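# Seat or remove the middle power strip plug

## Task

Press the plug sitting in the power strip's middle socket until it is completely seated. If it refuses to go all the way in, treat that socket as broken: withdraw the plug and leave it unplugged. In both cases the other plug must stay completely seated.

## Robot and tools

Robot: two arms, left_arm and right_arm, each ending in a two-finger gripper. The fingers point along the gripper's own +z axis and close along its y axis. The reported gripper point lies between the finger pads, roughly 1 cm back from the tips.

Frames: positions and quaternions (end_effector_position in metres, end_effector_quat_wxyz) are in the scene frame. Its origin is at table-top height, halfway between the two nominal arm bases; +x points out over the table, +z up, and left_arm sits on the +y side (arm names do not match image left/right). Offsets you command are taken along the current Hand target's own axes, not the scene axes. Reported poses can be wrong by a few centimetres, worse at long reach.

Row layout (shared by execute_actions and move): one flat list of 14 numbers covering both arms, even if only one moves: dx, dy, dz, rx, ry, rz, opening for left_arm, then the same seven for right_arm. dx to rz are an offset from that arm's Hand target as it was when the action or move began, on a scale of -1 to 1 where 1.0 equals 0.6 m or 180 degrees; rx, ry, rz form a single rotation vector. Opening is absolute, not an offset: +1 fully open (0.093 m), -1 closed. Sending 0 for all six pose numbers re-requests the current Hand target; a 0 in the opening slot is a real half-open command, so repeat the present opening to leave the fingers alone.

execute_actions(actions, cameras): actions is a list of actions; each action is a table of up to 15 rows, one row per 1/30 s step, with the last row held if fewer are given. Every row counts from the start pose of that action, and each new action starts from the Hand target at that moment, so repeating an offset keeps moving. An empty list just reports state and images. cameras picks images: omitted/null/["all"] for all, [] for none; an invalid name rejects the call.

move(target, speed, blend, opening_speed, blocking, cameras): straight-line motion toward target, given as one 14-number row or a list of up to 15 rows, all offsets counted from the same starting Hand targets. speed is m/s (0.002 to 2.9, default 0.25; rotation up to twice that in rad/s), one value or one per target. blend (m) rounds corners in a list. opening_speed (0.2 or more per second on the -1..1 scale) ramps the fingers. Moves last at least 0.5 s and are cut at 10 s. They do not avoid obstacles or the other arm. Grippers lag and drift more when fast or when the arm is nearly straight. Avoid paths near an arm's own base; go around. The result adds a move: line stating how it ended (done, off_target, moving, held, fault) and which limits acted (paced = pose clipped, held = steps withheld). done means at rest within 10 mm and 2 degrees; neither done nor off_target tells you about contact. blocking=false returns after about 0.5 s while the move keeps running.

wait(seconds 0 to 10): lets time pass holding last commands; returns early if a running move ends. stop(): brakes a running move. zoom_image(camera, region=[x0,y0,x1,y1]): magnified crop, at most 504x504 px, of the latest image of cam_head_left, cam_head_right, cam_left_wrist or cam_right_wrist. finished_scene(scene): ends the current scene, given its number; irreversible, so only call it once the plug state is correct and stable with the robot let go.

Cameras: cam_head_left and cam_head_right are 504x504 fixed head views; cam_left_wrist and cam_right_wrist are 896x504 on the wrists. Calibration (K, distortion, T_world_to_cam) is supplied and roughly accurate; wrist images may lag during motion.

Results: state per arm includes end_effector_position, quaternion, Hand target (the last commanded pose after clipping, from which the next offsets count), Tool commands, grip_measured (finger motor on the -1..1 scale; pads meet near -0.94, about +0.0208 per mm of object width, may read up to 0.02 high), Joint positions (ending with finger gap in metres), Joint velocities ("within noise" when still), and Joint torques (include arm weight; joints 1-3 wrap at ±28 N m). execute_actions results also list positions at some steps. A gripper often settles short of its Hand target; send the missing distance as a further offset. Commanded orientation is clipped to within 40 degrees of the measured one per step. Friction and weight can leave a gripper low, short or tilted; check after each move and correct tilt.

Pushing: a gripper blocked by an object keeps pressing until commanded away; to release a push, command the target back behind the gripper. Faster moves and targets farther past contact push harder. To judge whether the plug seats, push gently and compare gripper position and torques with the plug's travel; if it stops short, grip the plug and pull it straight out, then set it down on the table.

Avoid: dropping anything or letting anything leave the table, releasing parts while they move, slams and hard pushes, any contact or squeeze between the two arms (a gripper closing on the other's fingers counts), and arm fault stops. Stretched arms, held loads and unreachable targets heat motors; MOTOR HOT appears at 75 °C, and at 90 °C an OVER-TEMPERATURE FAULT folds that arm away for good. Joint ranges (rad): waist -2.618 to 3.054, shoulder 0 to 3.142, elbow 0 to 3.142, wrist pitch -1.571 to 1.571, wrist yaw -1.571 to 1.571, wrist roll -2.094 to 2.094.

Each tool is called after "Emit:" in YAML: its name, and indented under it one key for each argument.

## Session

Emit:
execute_actions:
  actions: []

Emit:
zoom_image:
  camera: "cam_head_left"
  region: [180, 180, 310, 320]

Scene clock: 0.00 s.
left_arm: end_effector_position=(+0.4002, +0.2809, +0.0566) grip_measured=+1.000 end_effector_quat_wxyz=(+0.517, -0.033, +0.854, +0.051) | right_arm: end_effector_position=(+0.3729, -0.2865, +0.0748) grip_measured=+1.000 end_effector_quat_wxyz=(+0.562, +0.087, +0.819, -0.075)
Joint positions: left_arm=[0.03 1.533 0.316 0.739 -0.076 0.019 0.093] | right_arm=[0.022 1.54 0.277 0.889 0.202 0.052 0.093]
Joint velocities: within noise
Joint torques (N m): no reading
Heat: left arm: 47 °C; right arm: 42 °C.
Hand target: left_arm +0.4028, +0.2810, +0.0610; +0.523, -0.034, +0.850, +0.051 | right_arm +0.3752, -0.2865, +0.0793; +0.567, +0.087, +0.816, -0.074
Tool commands: left_gripper/opening=+1.0 right_gripper/opening=+1.0
camera_calibration:
cam_left_wrist: T_world_to_cam=[[0.13715, -0.989527, -0.0450137, 0.227051], [-0.778076, -0.0794967, -0.623119, 0.408295], [0.613015, 0.120485, -0.78083, -0.149221], [0, 0, 0, 1]] pos_world=[0.378019, 0.27511, 0.148121]
cam_right_wrist: T_world_to_cam=[[-0.211279, -0.977347, 0.0123723, -0.200224], [-0.705594, 0.143749, -0.693883, 0.395667], [0.676386, -0.155333, -0.719982, -0.162436], [0, 0, 0, 1]] pos_world=[0.346747, -0.277797, 0.160073]

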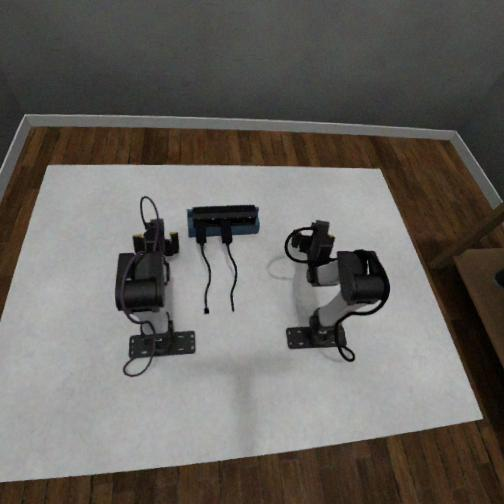

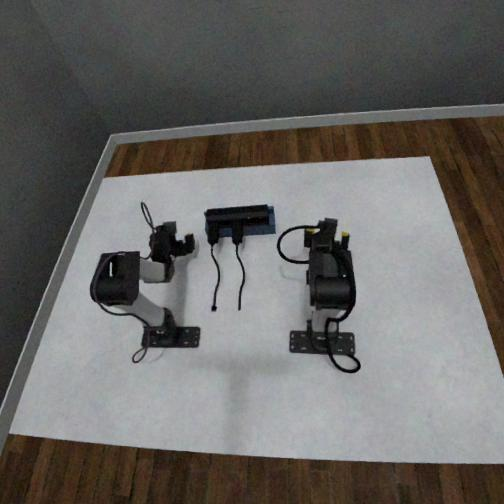

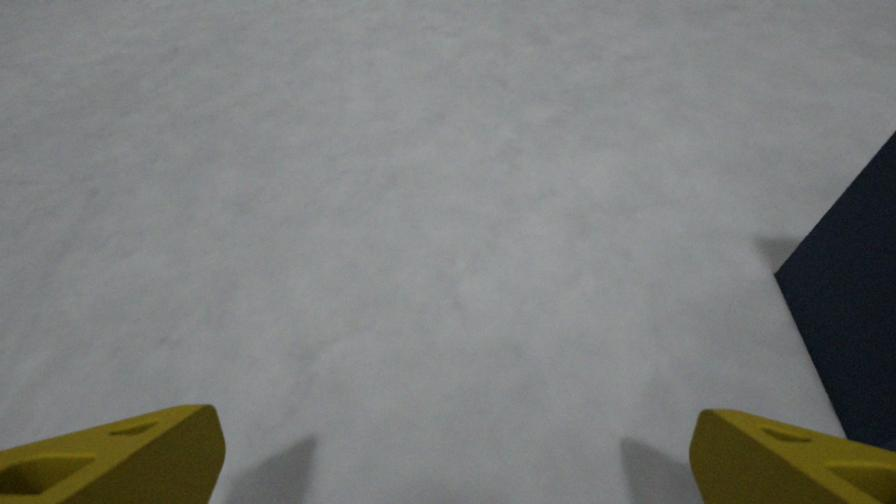

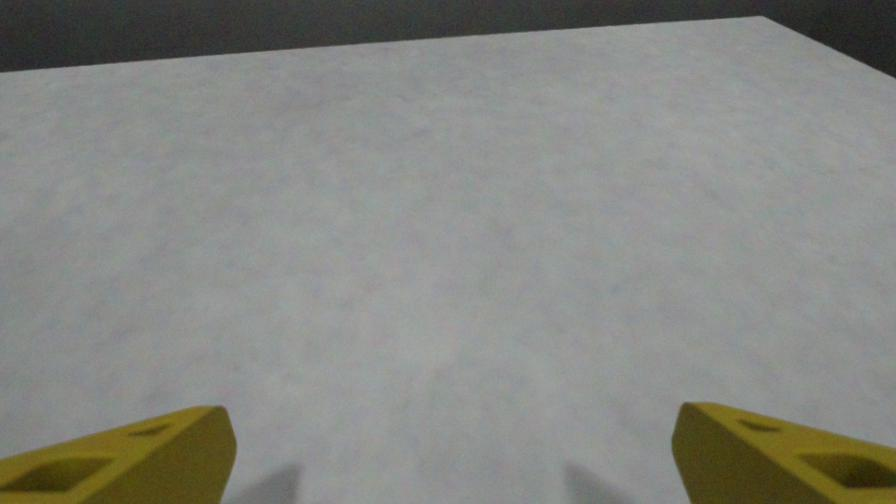

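Scaled by 3.600.

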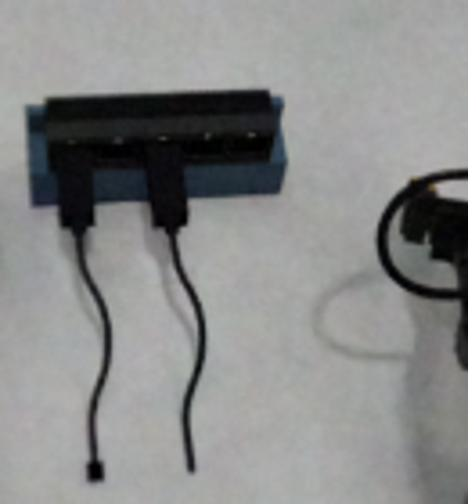

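Emit:
move:
  target:
    - [-0.0967,-0.0242,-0.216,0.0155,0.11,0.0044,0.2,0,0,0,0,0,0,1]
    - [-0.1028,-0.3033,-0.2542,0.0311,0.2233,0.0088,0.2,0,0,0,0,0,0,1]
  speed: 0.3
  blend: [0.03,0]
  cameras: ["cam_left_wrist"]

Scene clock: 14.53 s.
left_arm: end_effector_position=(+0.3132, +0.0849, +0.1709) grip_measured=+0.201 end_effector_quat_wxyz=(+0.199, -0.007, +0.980, +0.006) | right_arm: end_effector_position=(+0.3729, -0.2865, +0.0748) grip_measured=+1.000 end_effector_quat_wxyz=(+0.562, +0.087, +0.819, -0.075)
Joint positions: left_arm=[-0.687 1.479 1.318 -1.099 -0.255 -0.64 0.055] | right_arm=[0.022 1.54 0.277 0.889 0.202 0.052 0.093]
Joint velocities: within noise
Joint torques (N m): left_arm=[-0.34 -4.29 8.76 0.87 -0.11 -0.22] | right_arm=[0.03 -4.64 4.81 2.49 -0.07 -0.01]
Heat: left arm: 48 °C; right arm: 47 °C.
Hand target: left_arm +0.3156, +0.0821, +0.1752; +0.199, -0.013, +0.980, +0.003 | right_arm +0.3752, -0.2865, +0.0793; +0.567, +0.087, +0.816, -0.074
Off the commanded pose: left_arm 0.006 m, 1 deg | right_arm 0.005 m, 1 deg.
move: done
camera_calibration:
cam_left_wrist: T_world_to_cam=[[0.0413335, -0.99892, -0.0212074, 0.0770137], [-0.998928, -0.0417584, 0.0199964, 0.352241], [-0.0208604, 0.0203582, -0.999575, 0.261459], [0, 0, 0, 1]] pos_world=[0.354134, 0.0863167, 0.255938]
Images, in order (width x height): cam_left_wrist 896x504.

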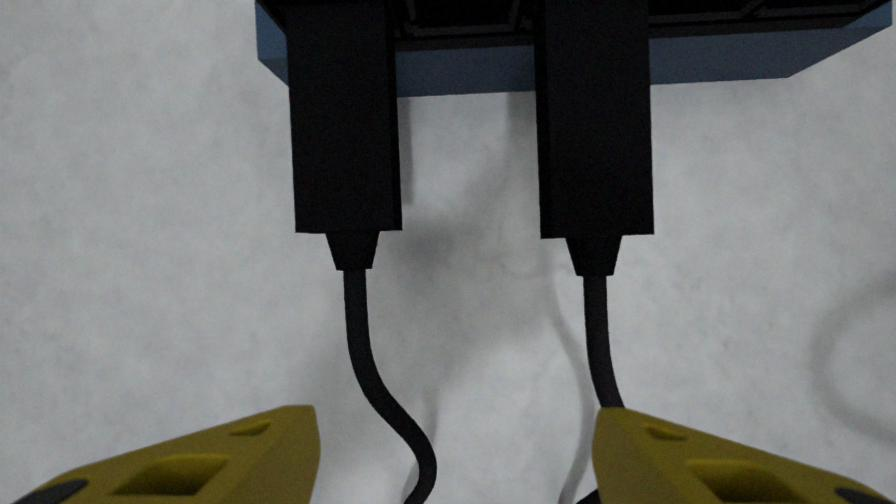

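Emit:
zoom_image:
  camera: "cam_left_wrist"
  region: [280, 200, 410, 280]

Emit:
zoom_image:
  camera: "cam_left_wrist"
  region: [530, 200, 660, 280]

Emit:
zoom_image:
  camera: "cam_left_wrist"
  region: [380, 0, 560, 110]

Emit:
zoom_image:
  camera: "cam_left_wrist"
  region: [630, 0, 810, 110]

Scaled by 3.877.

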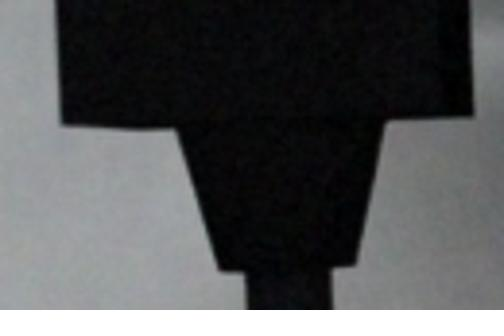

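Scaled by 3.877.

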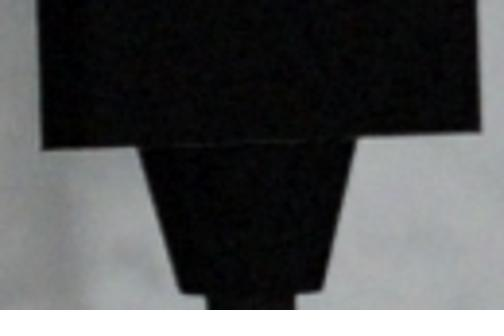

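Scaled by 2.800.

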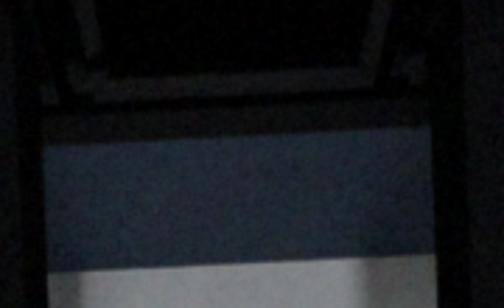

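Scaled by 2.800.

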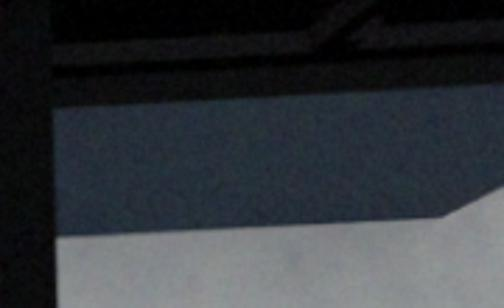

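Emit:
move:
  target:
    - [0.0117,-0.0738,0.0497,-0.0025,-0.2386,-0.0107,0.2,0,0,0,0,0,0,1]
    - [0.0217,-0.0738,0.1413,-0.0025,-0.2386,-0.0107,0.2,0,0,0,0,0,0,1]
  speed: [0.3,0.2]
  blend: [0.01,0]
  cameras: ["cam_left_wrist"]

Scene clock: 34.03 s.
left_arm: end_effector_position=(+0.3363, +0.0356, +0.0960) grip_measured=+0.201 end_effector_quat_wxyz=(+0.543, -0.028, +0.839, +0.001) | right_arm: end_effector_position=(+0.3729, -0.2865, +0.0748) grip_measured=+1.000 end_effector_quat_wxyz=(+0.562, +0.087, +0.819, -0.075)
Joint positions: left_arm=[-1 1.558 0.607 0.245 -0.887 -0.615 0.055] | right_arm=[0.022 1.54 0.277 0.889 0.202 0.052 0.093]
Joint velocities: within noise
Joint torques (N m): left_arm=[0.29 -4.23 4.85 1.78 -0.3 -0.01] | right_arm=[0.05 -4.66 4.85 2.49 -0.06 -0.01]
Heat: left arm: 51 °C; right arm: 49 °C.
Hand target: left_arm +0.3379, +0.0383, +0.0921; +0.544, -0.027, +0.839, +0.007 | right_arm +0.3752, -0.2865, +0.0793; +0.567, +0.087, +0.816, -0.074
Off the commanded pose: left_arm 0.005 m, 1 deg | right_arm 0.005 m, 1 deg.
move: done
camera_calibration:
cam_left_wrist: T_world_to_cam=[[0.0758363, -0.99644, 0.0368183, 0.00794404], [-0.74268, -0.0810846, -0.66472, 0.355755], [0.665339, 0.0230657, -0.746185, -0.0671413], [0, 0, 0, 1]] pos_world=[0.308281, 0.0383107, 0.186085]
Images, in order (width x height): cam_left_wrist 896x504.

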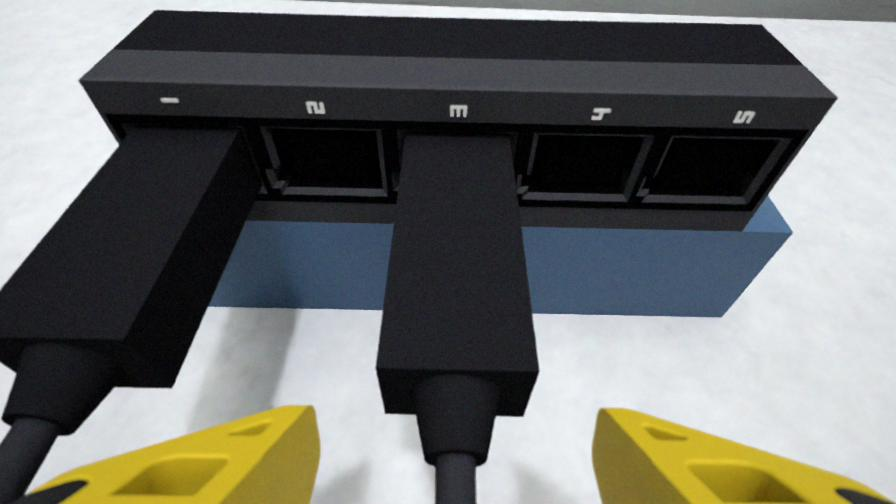

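Emit:
move:
  target: [-0.026,-0.0083,0.0832,0,0,0,0.2,0,0,0,0,0,0,1]
  speed: 0.1
  cameras: ["cam_left_wrist"]

Scene clock: 40.83 s.
left_arm: end_effector_position=(+0.3850, +0.0400, +0.0859) grip_measured=+0.201 end_effector_quat_wxyz=(+0.544, -0.030, +0.839, +0.011) | right_arm: end_effector_position=(+0.3729, -0.2865, +0.0748) grip_measured=+1.000 end_effector_quat_wxyz=(+0.562, +0.087, +0.819, -0.075)
Joint positions: left_arm=[-0.859 1.699 0.678 0.4 -0.791 -0.486 0.055] | right_arm=[0.022 1.54 0.277 0.889 0.202 0.052 0.093]
Joint velocities: within noise
Joint torques (N m): left_arm=[0.24 -4.97 7.06 1.8 -0.1 -0.04] | right_arm=[0.03 -4.63 4.85 2.49 -0.05 0]
Heat: left arm: 50 °C; right arm: 49 °C.
Hand target: left_arm +0.3901, +0.0361, +0.0861; +0.544, -0.028, +0.839, +0.007 | right_arm +0.3752, -0.2865, +0.0793; +0.567, +0.087, +0.816, -0.074
Off the commanded pose: left_arm 0.006 m, 0 deg | right_arm 0.005 m, 1 deg.
move: done
camera_calibration:
cam_left_wrist: T_world_to_cam=[[0.0888717, -0.995782, 0.022783, 0.00512566], [-0.741678, -0.0814264, -0.665795, 0.385276], [0.664843, 0.0422727, -0.745786, -0.107801], [0, 0, 0, 1]] pos_world=[0.356966, 0.0410327, 0.176002]
Images, in order (width x height): cam_left_wrist 896x504.

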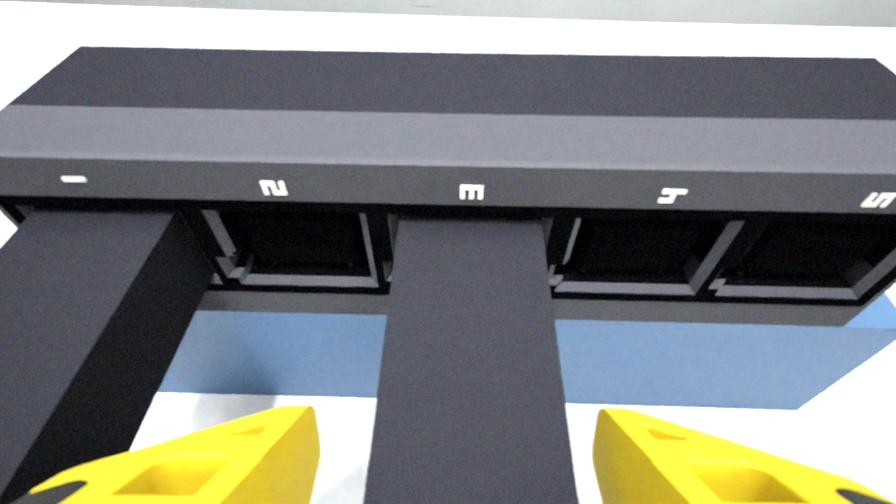

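Emit:
move:
  target:
    - [-0.0024,-0.007,0.0058,0,0,0,0.2,0,0,0,0,0,0,1]
    - [-0.0024,-0.007,0.0058,0,0,0,-0.6,0,0,0,0,0,0,1]
  speed: 0.06
  opening_speed: 0.5
  cameras: ["cam_left_wrist"]

Scene clock: 45.60 s.
left_arm: end_effector_position=(+0.3899, +0.0375, +0.0861) grip_measured=-0.371 end_effector_quat_wxyz=(+0.544, -0.030, +0.838, +0.014) | right_arm: end_effector_position=(+0.3729, -0.2865, +0.0748) grip_measured=+1.000 end_effector_quat_wxyz=(+0.562, +0.087, +0.819, -0.075)
Joint positions: left_arm=[-0.854 1.718 0.7 0.399 -0.792 -0.48 0.027] | right_arm=[0.022 1.54 0.277 0.889 0.202 0.052 0.093]
Joint velocities: within noise
Joint torques (N m): left_arm=[-0.08 -5.16 7.09 1.79 -0.09 -0.05] | right_arm=[0.05 -4.67 4.83 2.49 -0.06 0]
Heat: left arm: 51 °C; right arm: 50 °C.
Hand target: left_arm +0.3940, +0.0321, +0.0860; +0.544, -0.027, +0.839, +0.007 | right_arm +0.3752, -0.2865, +0.0793; +0.567, +0.087, +0.816, -0.074
Off the commanded pose: left_arm 0.007 m, 1 deg | right_arm 0.005 m, 1 deg.
move: done
camera_calibration:
cam_left_wrist: T_world_to_cam=[[0.0918438, -0.995609, 0.0181061, 0.00142912], [-0.740578, -0.08045, -0.667137, 0.388454], [0.665664, 0.0478634, -0.744715, -0.111482], [0, 0, 0, 1]] pos_world=[0.361759, 0.0380099, 0.176104]
Images, in order (width x height): cam_left_wrist 896x504.

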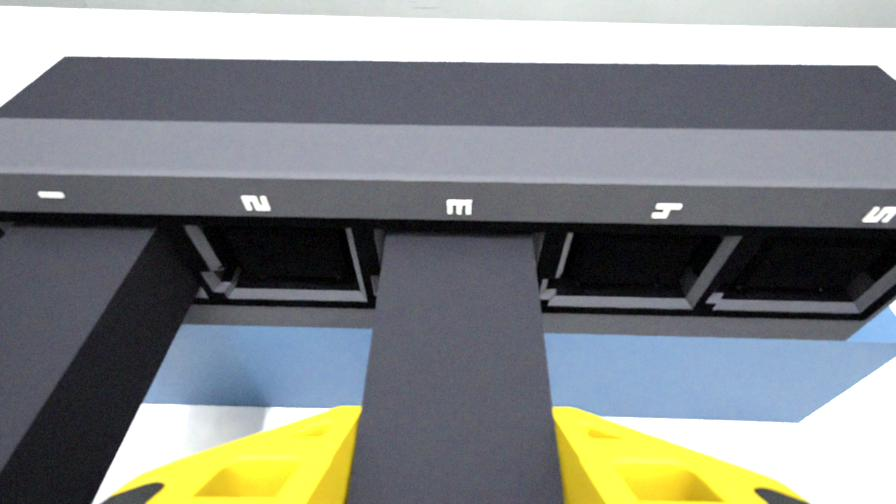

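Emit:
move:
  target: [-0.0213,0.0005,0.0272,0,0,0,-0.6,0,0,0,0,0,0,1]
  speed: 0.03
  cameras: ["cam_left_wrist"]

Scene clock: 49.23 s.
left_arm: end_effector_position=(+0.3920, +0.0383, +0.0862) grip_measured=-0.384 end_effector_quat_wxyz=(+0.541, -0.028, +0.841, +0.018) | right_arm: end_effector_position=(+0.3729, -0.2865, +0.0748) grip_measured=+1.000 end_effector_quat_wxyz=(+0.562, +0.087, +0.819, -0.075)
Joint positions: left_arm=[-0.848 1.72 0.713 0.378 -0.789 -0.476 0.027] | right_arm=[0.022 1.54 0.277 0.889 0.202 0.052 0.093]
Joint velocities: within noise
Joint torques (N m): left_arm=[3.36 -3.63 10.33 1.99 0.23 0.32] | right_arm=[0.05 -4.66 4.82 2.49 -0.06 -0.01]
Heat: left arm: 51 °C; right arm: 50 °C.
Hand target: left_arm +0.4141, +0.0336, +0.0910; +0.544, -0.027, +0.839, +0.007 | right_arm +0.3752, -0.2865, +0.0793; +0.567, +0.087, +0.816, -0.074
Off the commanded pose: left_arm 0.023 m, 1 deg | right_arm 0.005 m, 1 deg.
move: off_target (left_arm)
camera_calibration:
cam_left_wrist: T_world_to_cam=[[0.0939477, -0.995548, 0.00758067, 0.00210608], [-0.746049, -0.0754408, -0.661604, 0.391726], [0.65923, 0.0565006, -0.749815, -0.11018], [0, 0, 0, 1]] pos_world=[0.364683, 0.0378741, 0.176537]
Images, in order (width x height): cam_left_wrist 896x504.

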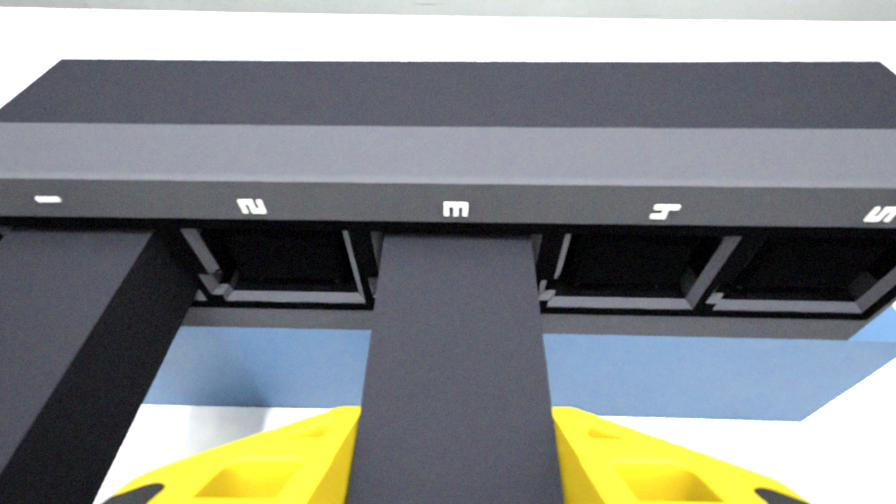

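Emit:
move:
  target: [-0.0213,0.0005,0.0272,0,0,0,-0.6,0,0,0,0,0,0,1]
  speed: 0.03
  cameras: ["cam_left_wrist"]

Scene clock: 51.87 s.
left_arm: end_effector_position=(+0.3966, +0.0383, +0.0873) grip_measured=-0.385 end_effector_quat_wxyz=(+0.533, -0.027, +0.845, +0.022) | right_arm: end_effector_position=(+0.3729, -0.2865, +0.0748) grip_measured=+1.000 end_effector_quat_wxyz=(+0.562, +0.087, +0.819, -0.075)
Joint positions: left_arm=[-0.836 1.723 0.744 0.332 -0.776 -0.478 0.027] | right_arm=[0.022 1.54 0.277 0.889 0.202 0.052 0.093]
Joint velocities: within noise
Joint torques (N m): left_arm=[5.9 -2.52 12.19 2.35 0.4 0.68] | right_arm=[0.02 -4.67 4.82 2.48 -0.06 0]
Heat: left arm: 52 °C; right arm: 50 °C.
Hand target: left_arm +0.4341, +0.0350, +0.0961; +0.544, -0.027, +0.839, +0.007 | right_arm +0.3752, -0.2865, +0.0793; +0.567, +0.087, +0.816, -0.074
Off the commanded pose: left_arm 0.039 m, 2 deg | right_arm 0.005 m, 1 deg.
move: off_target (left_arm)
camera_calibration:
cam_left_wrist: T_world_to_cam=[[0.096557, -0.995327, -0.000877455, 0.00131211], [-0.757814, -0.0729442, -0.648381, 0.399282], [0.645287, 0.0632707, -0.761316, -0.106128], [0, 0, 0, 1]] pos_world=[0.370938, 0.0371461, 0.178091]
Images, in order (width x height): cam_left_wrist 896x504.

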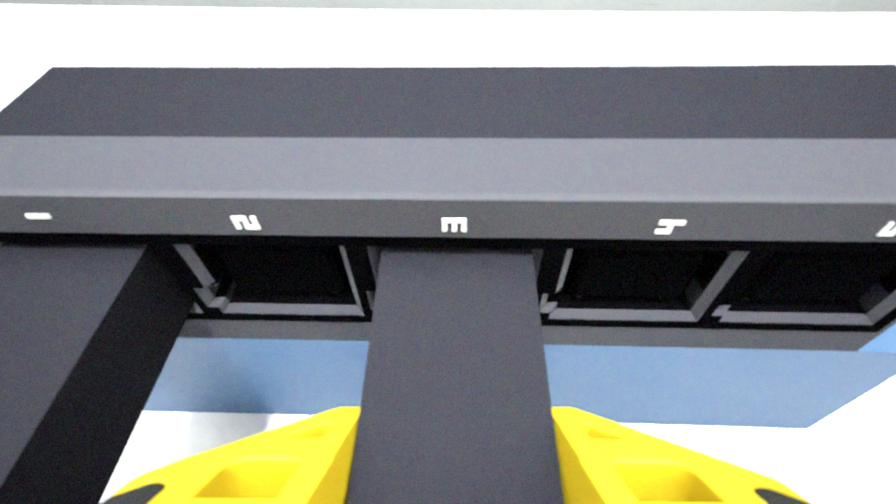

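Emit:
move:
  target: [-0.0213,0.0005,0.0272,0,-0.01,0,-0.6,0,0,0,0,0,0,1]
  speed: 0.03
  cameras: ["cam_left_wrist"]

Scene clock: 54.00 s.
left_arm: end_effector_position=(+0.3983, +0.0387, +0.0874) grip_measured=-0.385 end_effector_quat_wxyz=(+0.531, -0.025, +0.846, +0.024) | right_arm: end_effector_position=(+0.3729, -0.2865, +0.0748) grip_measured=+1.000 end_effector_quat_wxyz=(+0.562, +0.087, +0.819, -0.075)
Joint positions: left_arm=[-0.83 1.724 0.75 0.325 -0.771 -0.472 0.027] | right_arm=[0.022 1.54 0.277 0.889 0.202 0.052 0.093]
Joint velocities: within noise
Joint torques (N m): left_arm=[8.28 -0.9 14.12 2.85 0.45 1.05] | right_arm=[0.06 -4.67 4.83 2.49 -0.06 0]
Heat: left arm: 52 °C; right arm: 50 °C.
Hand target: left_arm +0.4543, +0.0366, +0.1011; +0.557, -0.028, +0.830, +0.008 | right_arm +0.3752, -0.2865, +0.0793; +0.567, +0.087, +0.816, -0.074
Off the commanded pose: left_arm 0.058 m, 4 deg | right_arm 0.005 m, 1 deg.
move: off_target (left_arm)
camera_calibration:
cam_left_wrist: T_world_to_cam=[[0.0950378, -0.995456, -0.00585975, 0.00266625], [-0.76055, -0.0688105, -0.645622, 0.40133], [0.642286, 0.0658151, -0.763634, -0.105832], [0, 0, 0, 1]] pos_world=[0.372952, 0.0372352, 0.178306]
Images, in order (width x height): cam_left_wrist 896x504.

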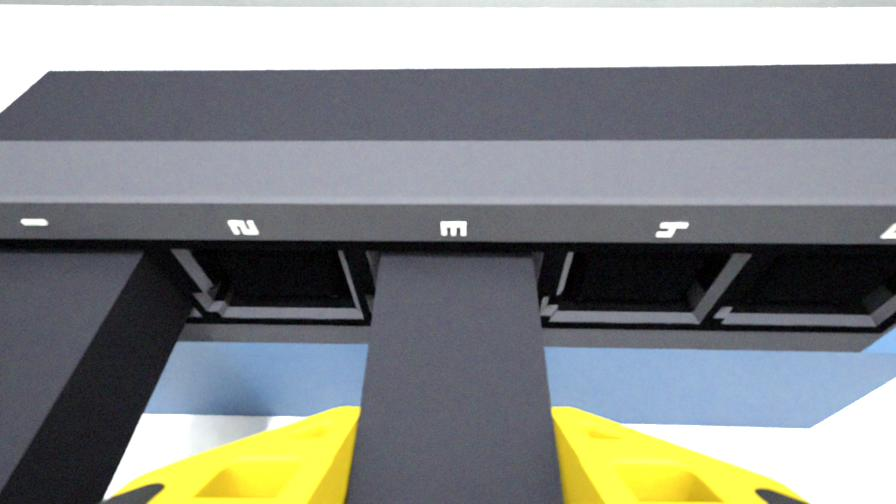

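Emit:
move:
  target: [-0.016,0.0005,0.02,0,0,0,-0.6,0,0,0,0,0,0,1]
  speed: 0.03
  cameras: ["cam_left_wrist"]

Scene clock: 56.50 s.
left_arm: end_effector_position=(+0.3992, +0.0390, +0.0871) grip_measured=-0.385 end_effector_quat_wxyz=(+0.520, -0.017, +0.853, +0.034) | right_arm: end_effector_position=(+0.3729, -0.2865, +0.0748) grip_measured=+1.000 end_effector_quat_wxyz=(+0.562, +0.087, +0.819, -0.075)
Joint positions: left_arm=[-0.826 1.723 0.778 0.26 -0.764 -0.469 0.027] | right_arm=[0.022 1.54 0.277 0.889 0.202 0.052 0.093]
Joint velocities: within noise
Joint torques (N m): left_arm=[10.06 -0.68 14.87 3.21 0.51 1.2] | right_arm=[0.08 -4.66 4.78 2.49 -0.06 -0.01]
Heat: left arm: 53 °C; right arm: 50 °C.
Hand target: left_arm +0.4690, +0.0378, +0.1053; +0.557, -0.028, +0.830, +0.008 | right_arm +0.3752, -0.2865, +0.0793; +0.567, +0.087, +0.816, -0.074
Off the commanded pose: left_arm 0.072 m, 6 deg | right_arm 0.005 m, 1 deg.
move: off_target (left_arm)
camera_calibration:
cam_left_wrist: T_world_to_cam=[[0.0922454, -0.995176, -0.0333922, 0.0063278], [-0.778489, -0.0511697, -0.625569, 0.40659], [0.620843, 0.0837013, -0.779454, -0.0974538], [0, 0, 0, 1]] pos_world=[0.376446, 0.0352594, 0.178601]
Images, in order (width x height): cam_left_wrist 896x504.

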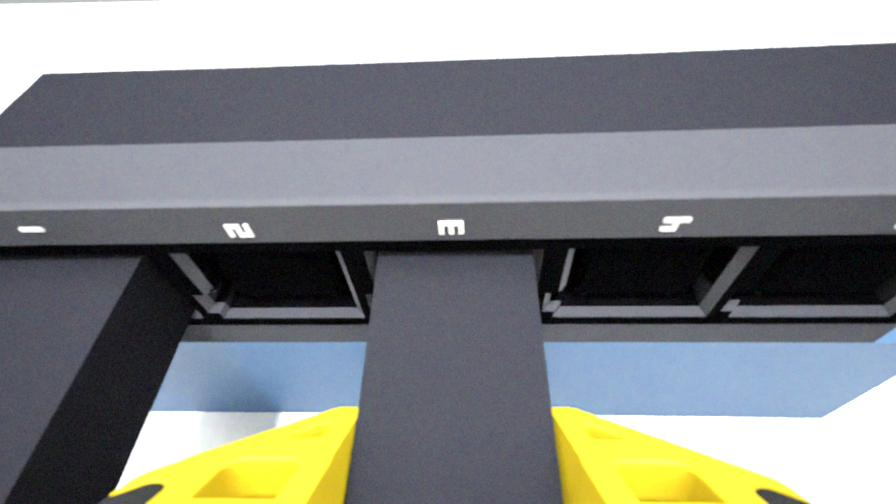

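Emit:
move:
  target:
    - [0.072,0.0083,-0.0998,0,0.028,0,-0.6,0,0,0,0,0,0,1]
    - [0.072,0.0083,-0.0998,0,0.028,0,0.2,0,0,0,0,0,0,1]
    - [0.1037,0.006,-0.208,0,0.028,0,0.2,0,0,0,0,0,0,1]
    - [0.024,0.0067,-0.255,0,0.08,0,0.2,0,0,0,0,0,0,1]
    - [-0.014,0.0857,-0.2772,0.0025,0.248,0.01,0.2,0,0,0,0,0,0,1]
  speed: [0.1,0.1,0.15,0.25,0.3]
  blend: [0,0,0.005,0.01,0]
  opening_speed: 1
  cameras: ["cam_left_wrist"]

Emit:
zoom_image:
  camera: "cam_left_wrist"
  region: [280, 200, 410, 280]

Emit:
zoom_image:
  camera: "cam_left_wrist"
  region: [530, 200, 660, 280]

Emit:
zoom_image:
  camera: "cam_left_wrist"
  region: [380, 0, 560, 110]

Emit:
zoom_image:
  camera: "cam_left_wrist"
  region: [630, 0, 810, 110]

Scene clock: 69.63 s.
left_arm: end_effector_position=(+0.3124, +0.0842, +0.1707) grip_measured=+0.199 end_effector_quat_wxyz=(+0.200, -0.016, +0.980, +0.005) | right_arm: end_effector_position=(+0.3729, -0.2865, +0.0748) grip_measured=+1.000 end_effector_quat_wxyz=(+0.562, +0.087, +0.819, -0.075)
Joint positions: left_arm=[-0.694 1.477 1.315 -1.097 -0.261 -0.665 0.055] | right_arm=[0.022 1.54 0.277 0.889 0.202 0.052 0.093]
Joint velocities: within noise
Joint torques (N m): left_arm=[0.12 -4.29 8.81 0.87 -0.1 0.02] | right_arm=[0.03 -4.68 4.83 2.49 -0.06 -0.01]
Heat: left arm: 57 °C; right arm: 51 °C.
Hand target: left_arm +0.3155, +0.0822, +0.1752; +0.200, -0.013, +0.980, +0.002 | right_arm +0.3752, -0.2865, +0.0793; +0.567, +0.087, +0.816, -0.074
Off the commanded pose: left_arm 0.006 m, 0 deg | right_arm 0.005 m, 1 deg.
move: done
camera_calibration:
cam_left_wrist: T_world_to_cam=[[0.0599644, -0.998077, -0.0157014, 0.0694252], [-0.998052, -0.0602191, 0.0162842, 0.353365], [-0.0171984, 0.0146944, -0.999744, 0.260563], [0, 0, 0, 1]] pos_world=[0.352995, 0.0867421, 0.255832]
Images, in order (width x height): cam_left_wrist 896x504.

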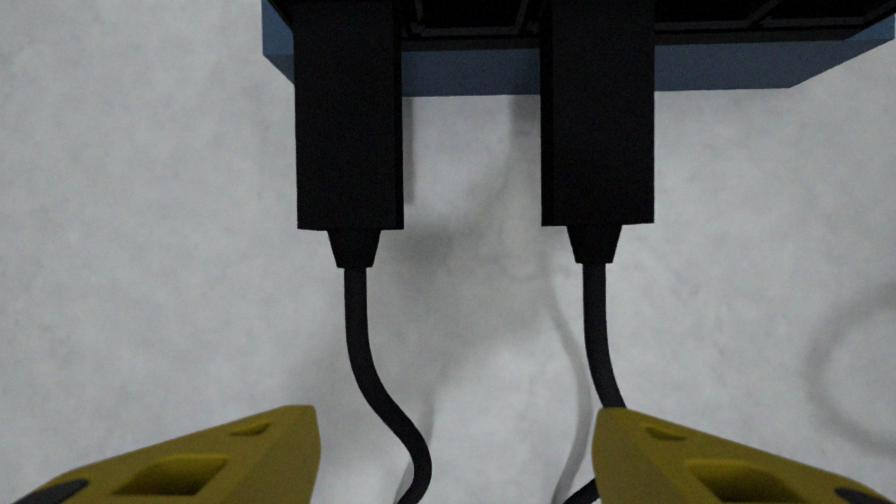

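Scaled by 3.877.

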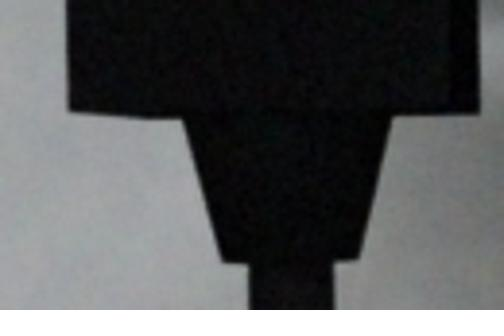

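Scaled by 3.877.

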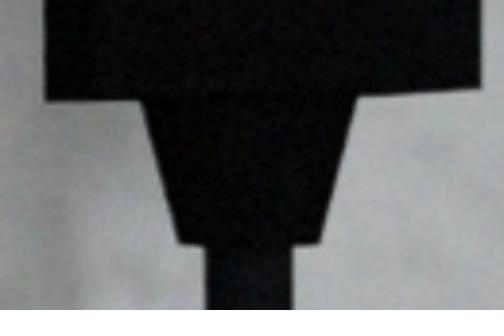

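Scaled by 2.800.

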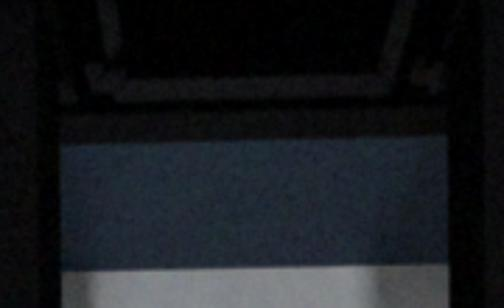

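Scaled by 2.800.

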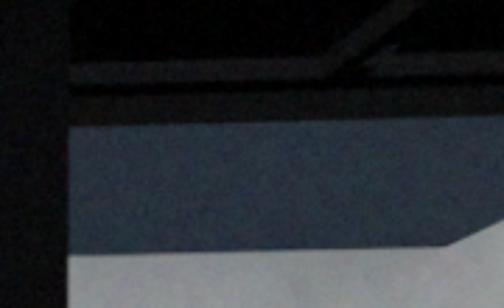

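Emit:
finished_scene:
  scene: 2

The scene is finished: the task was done.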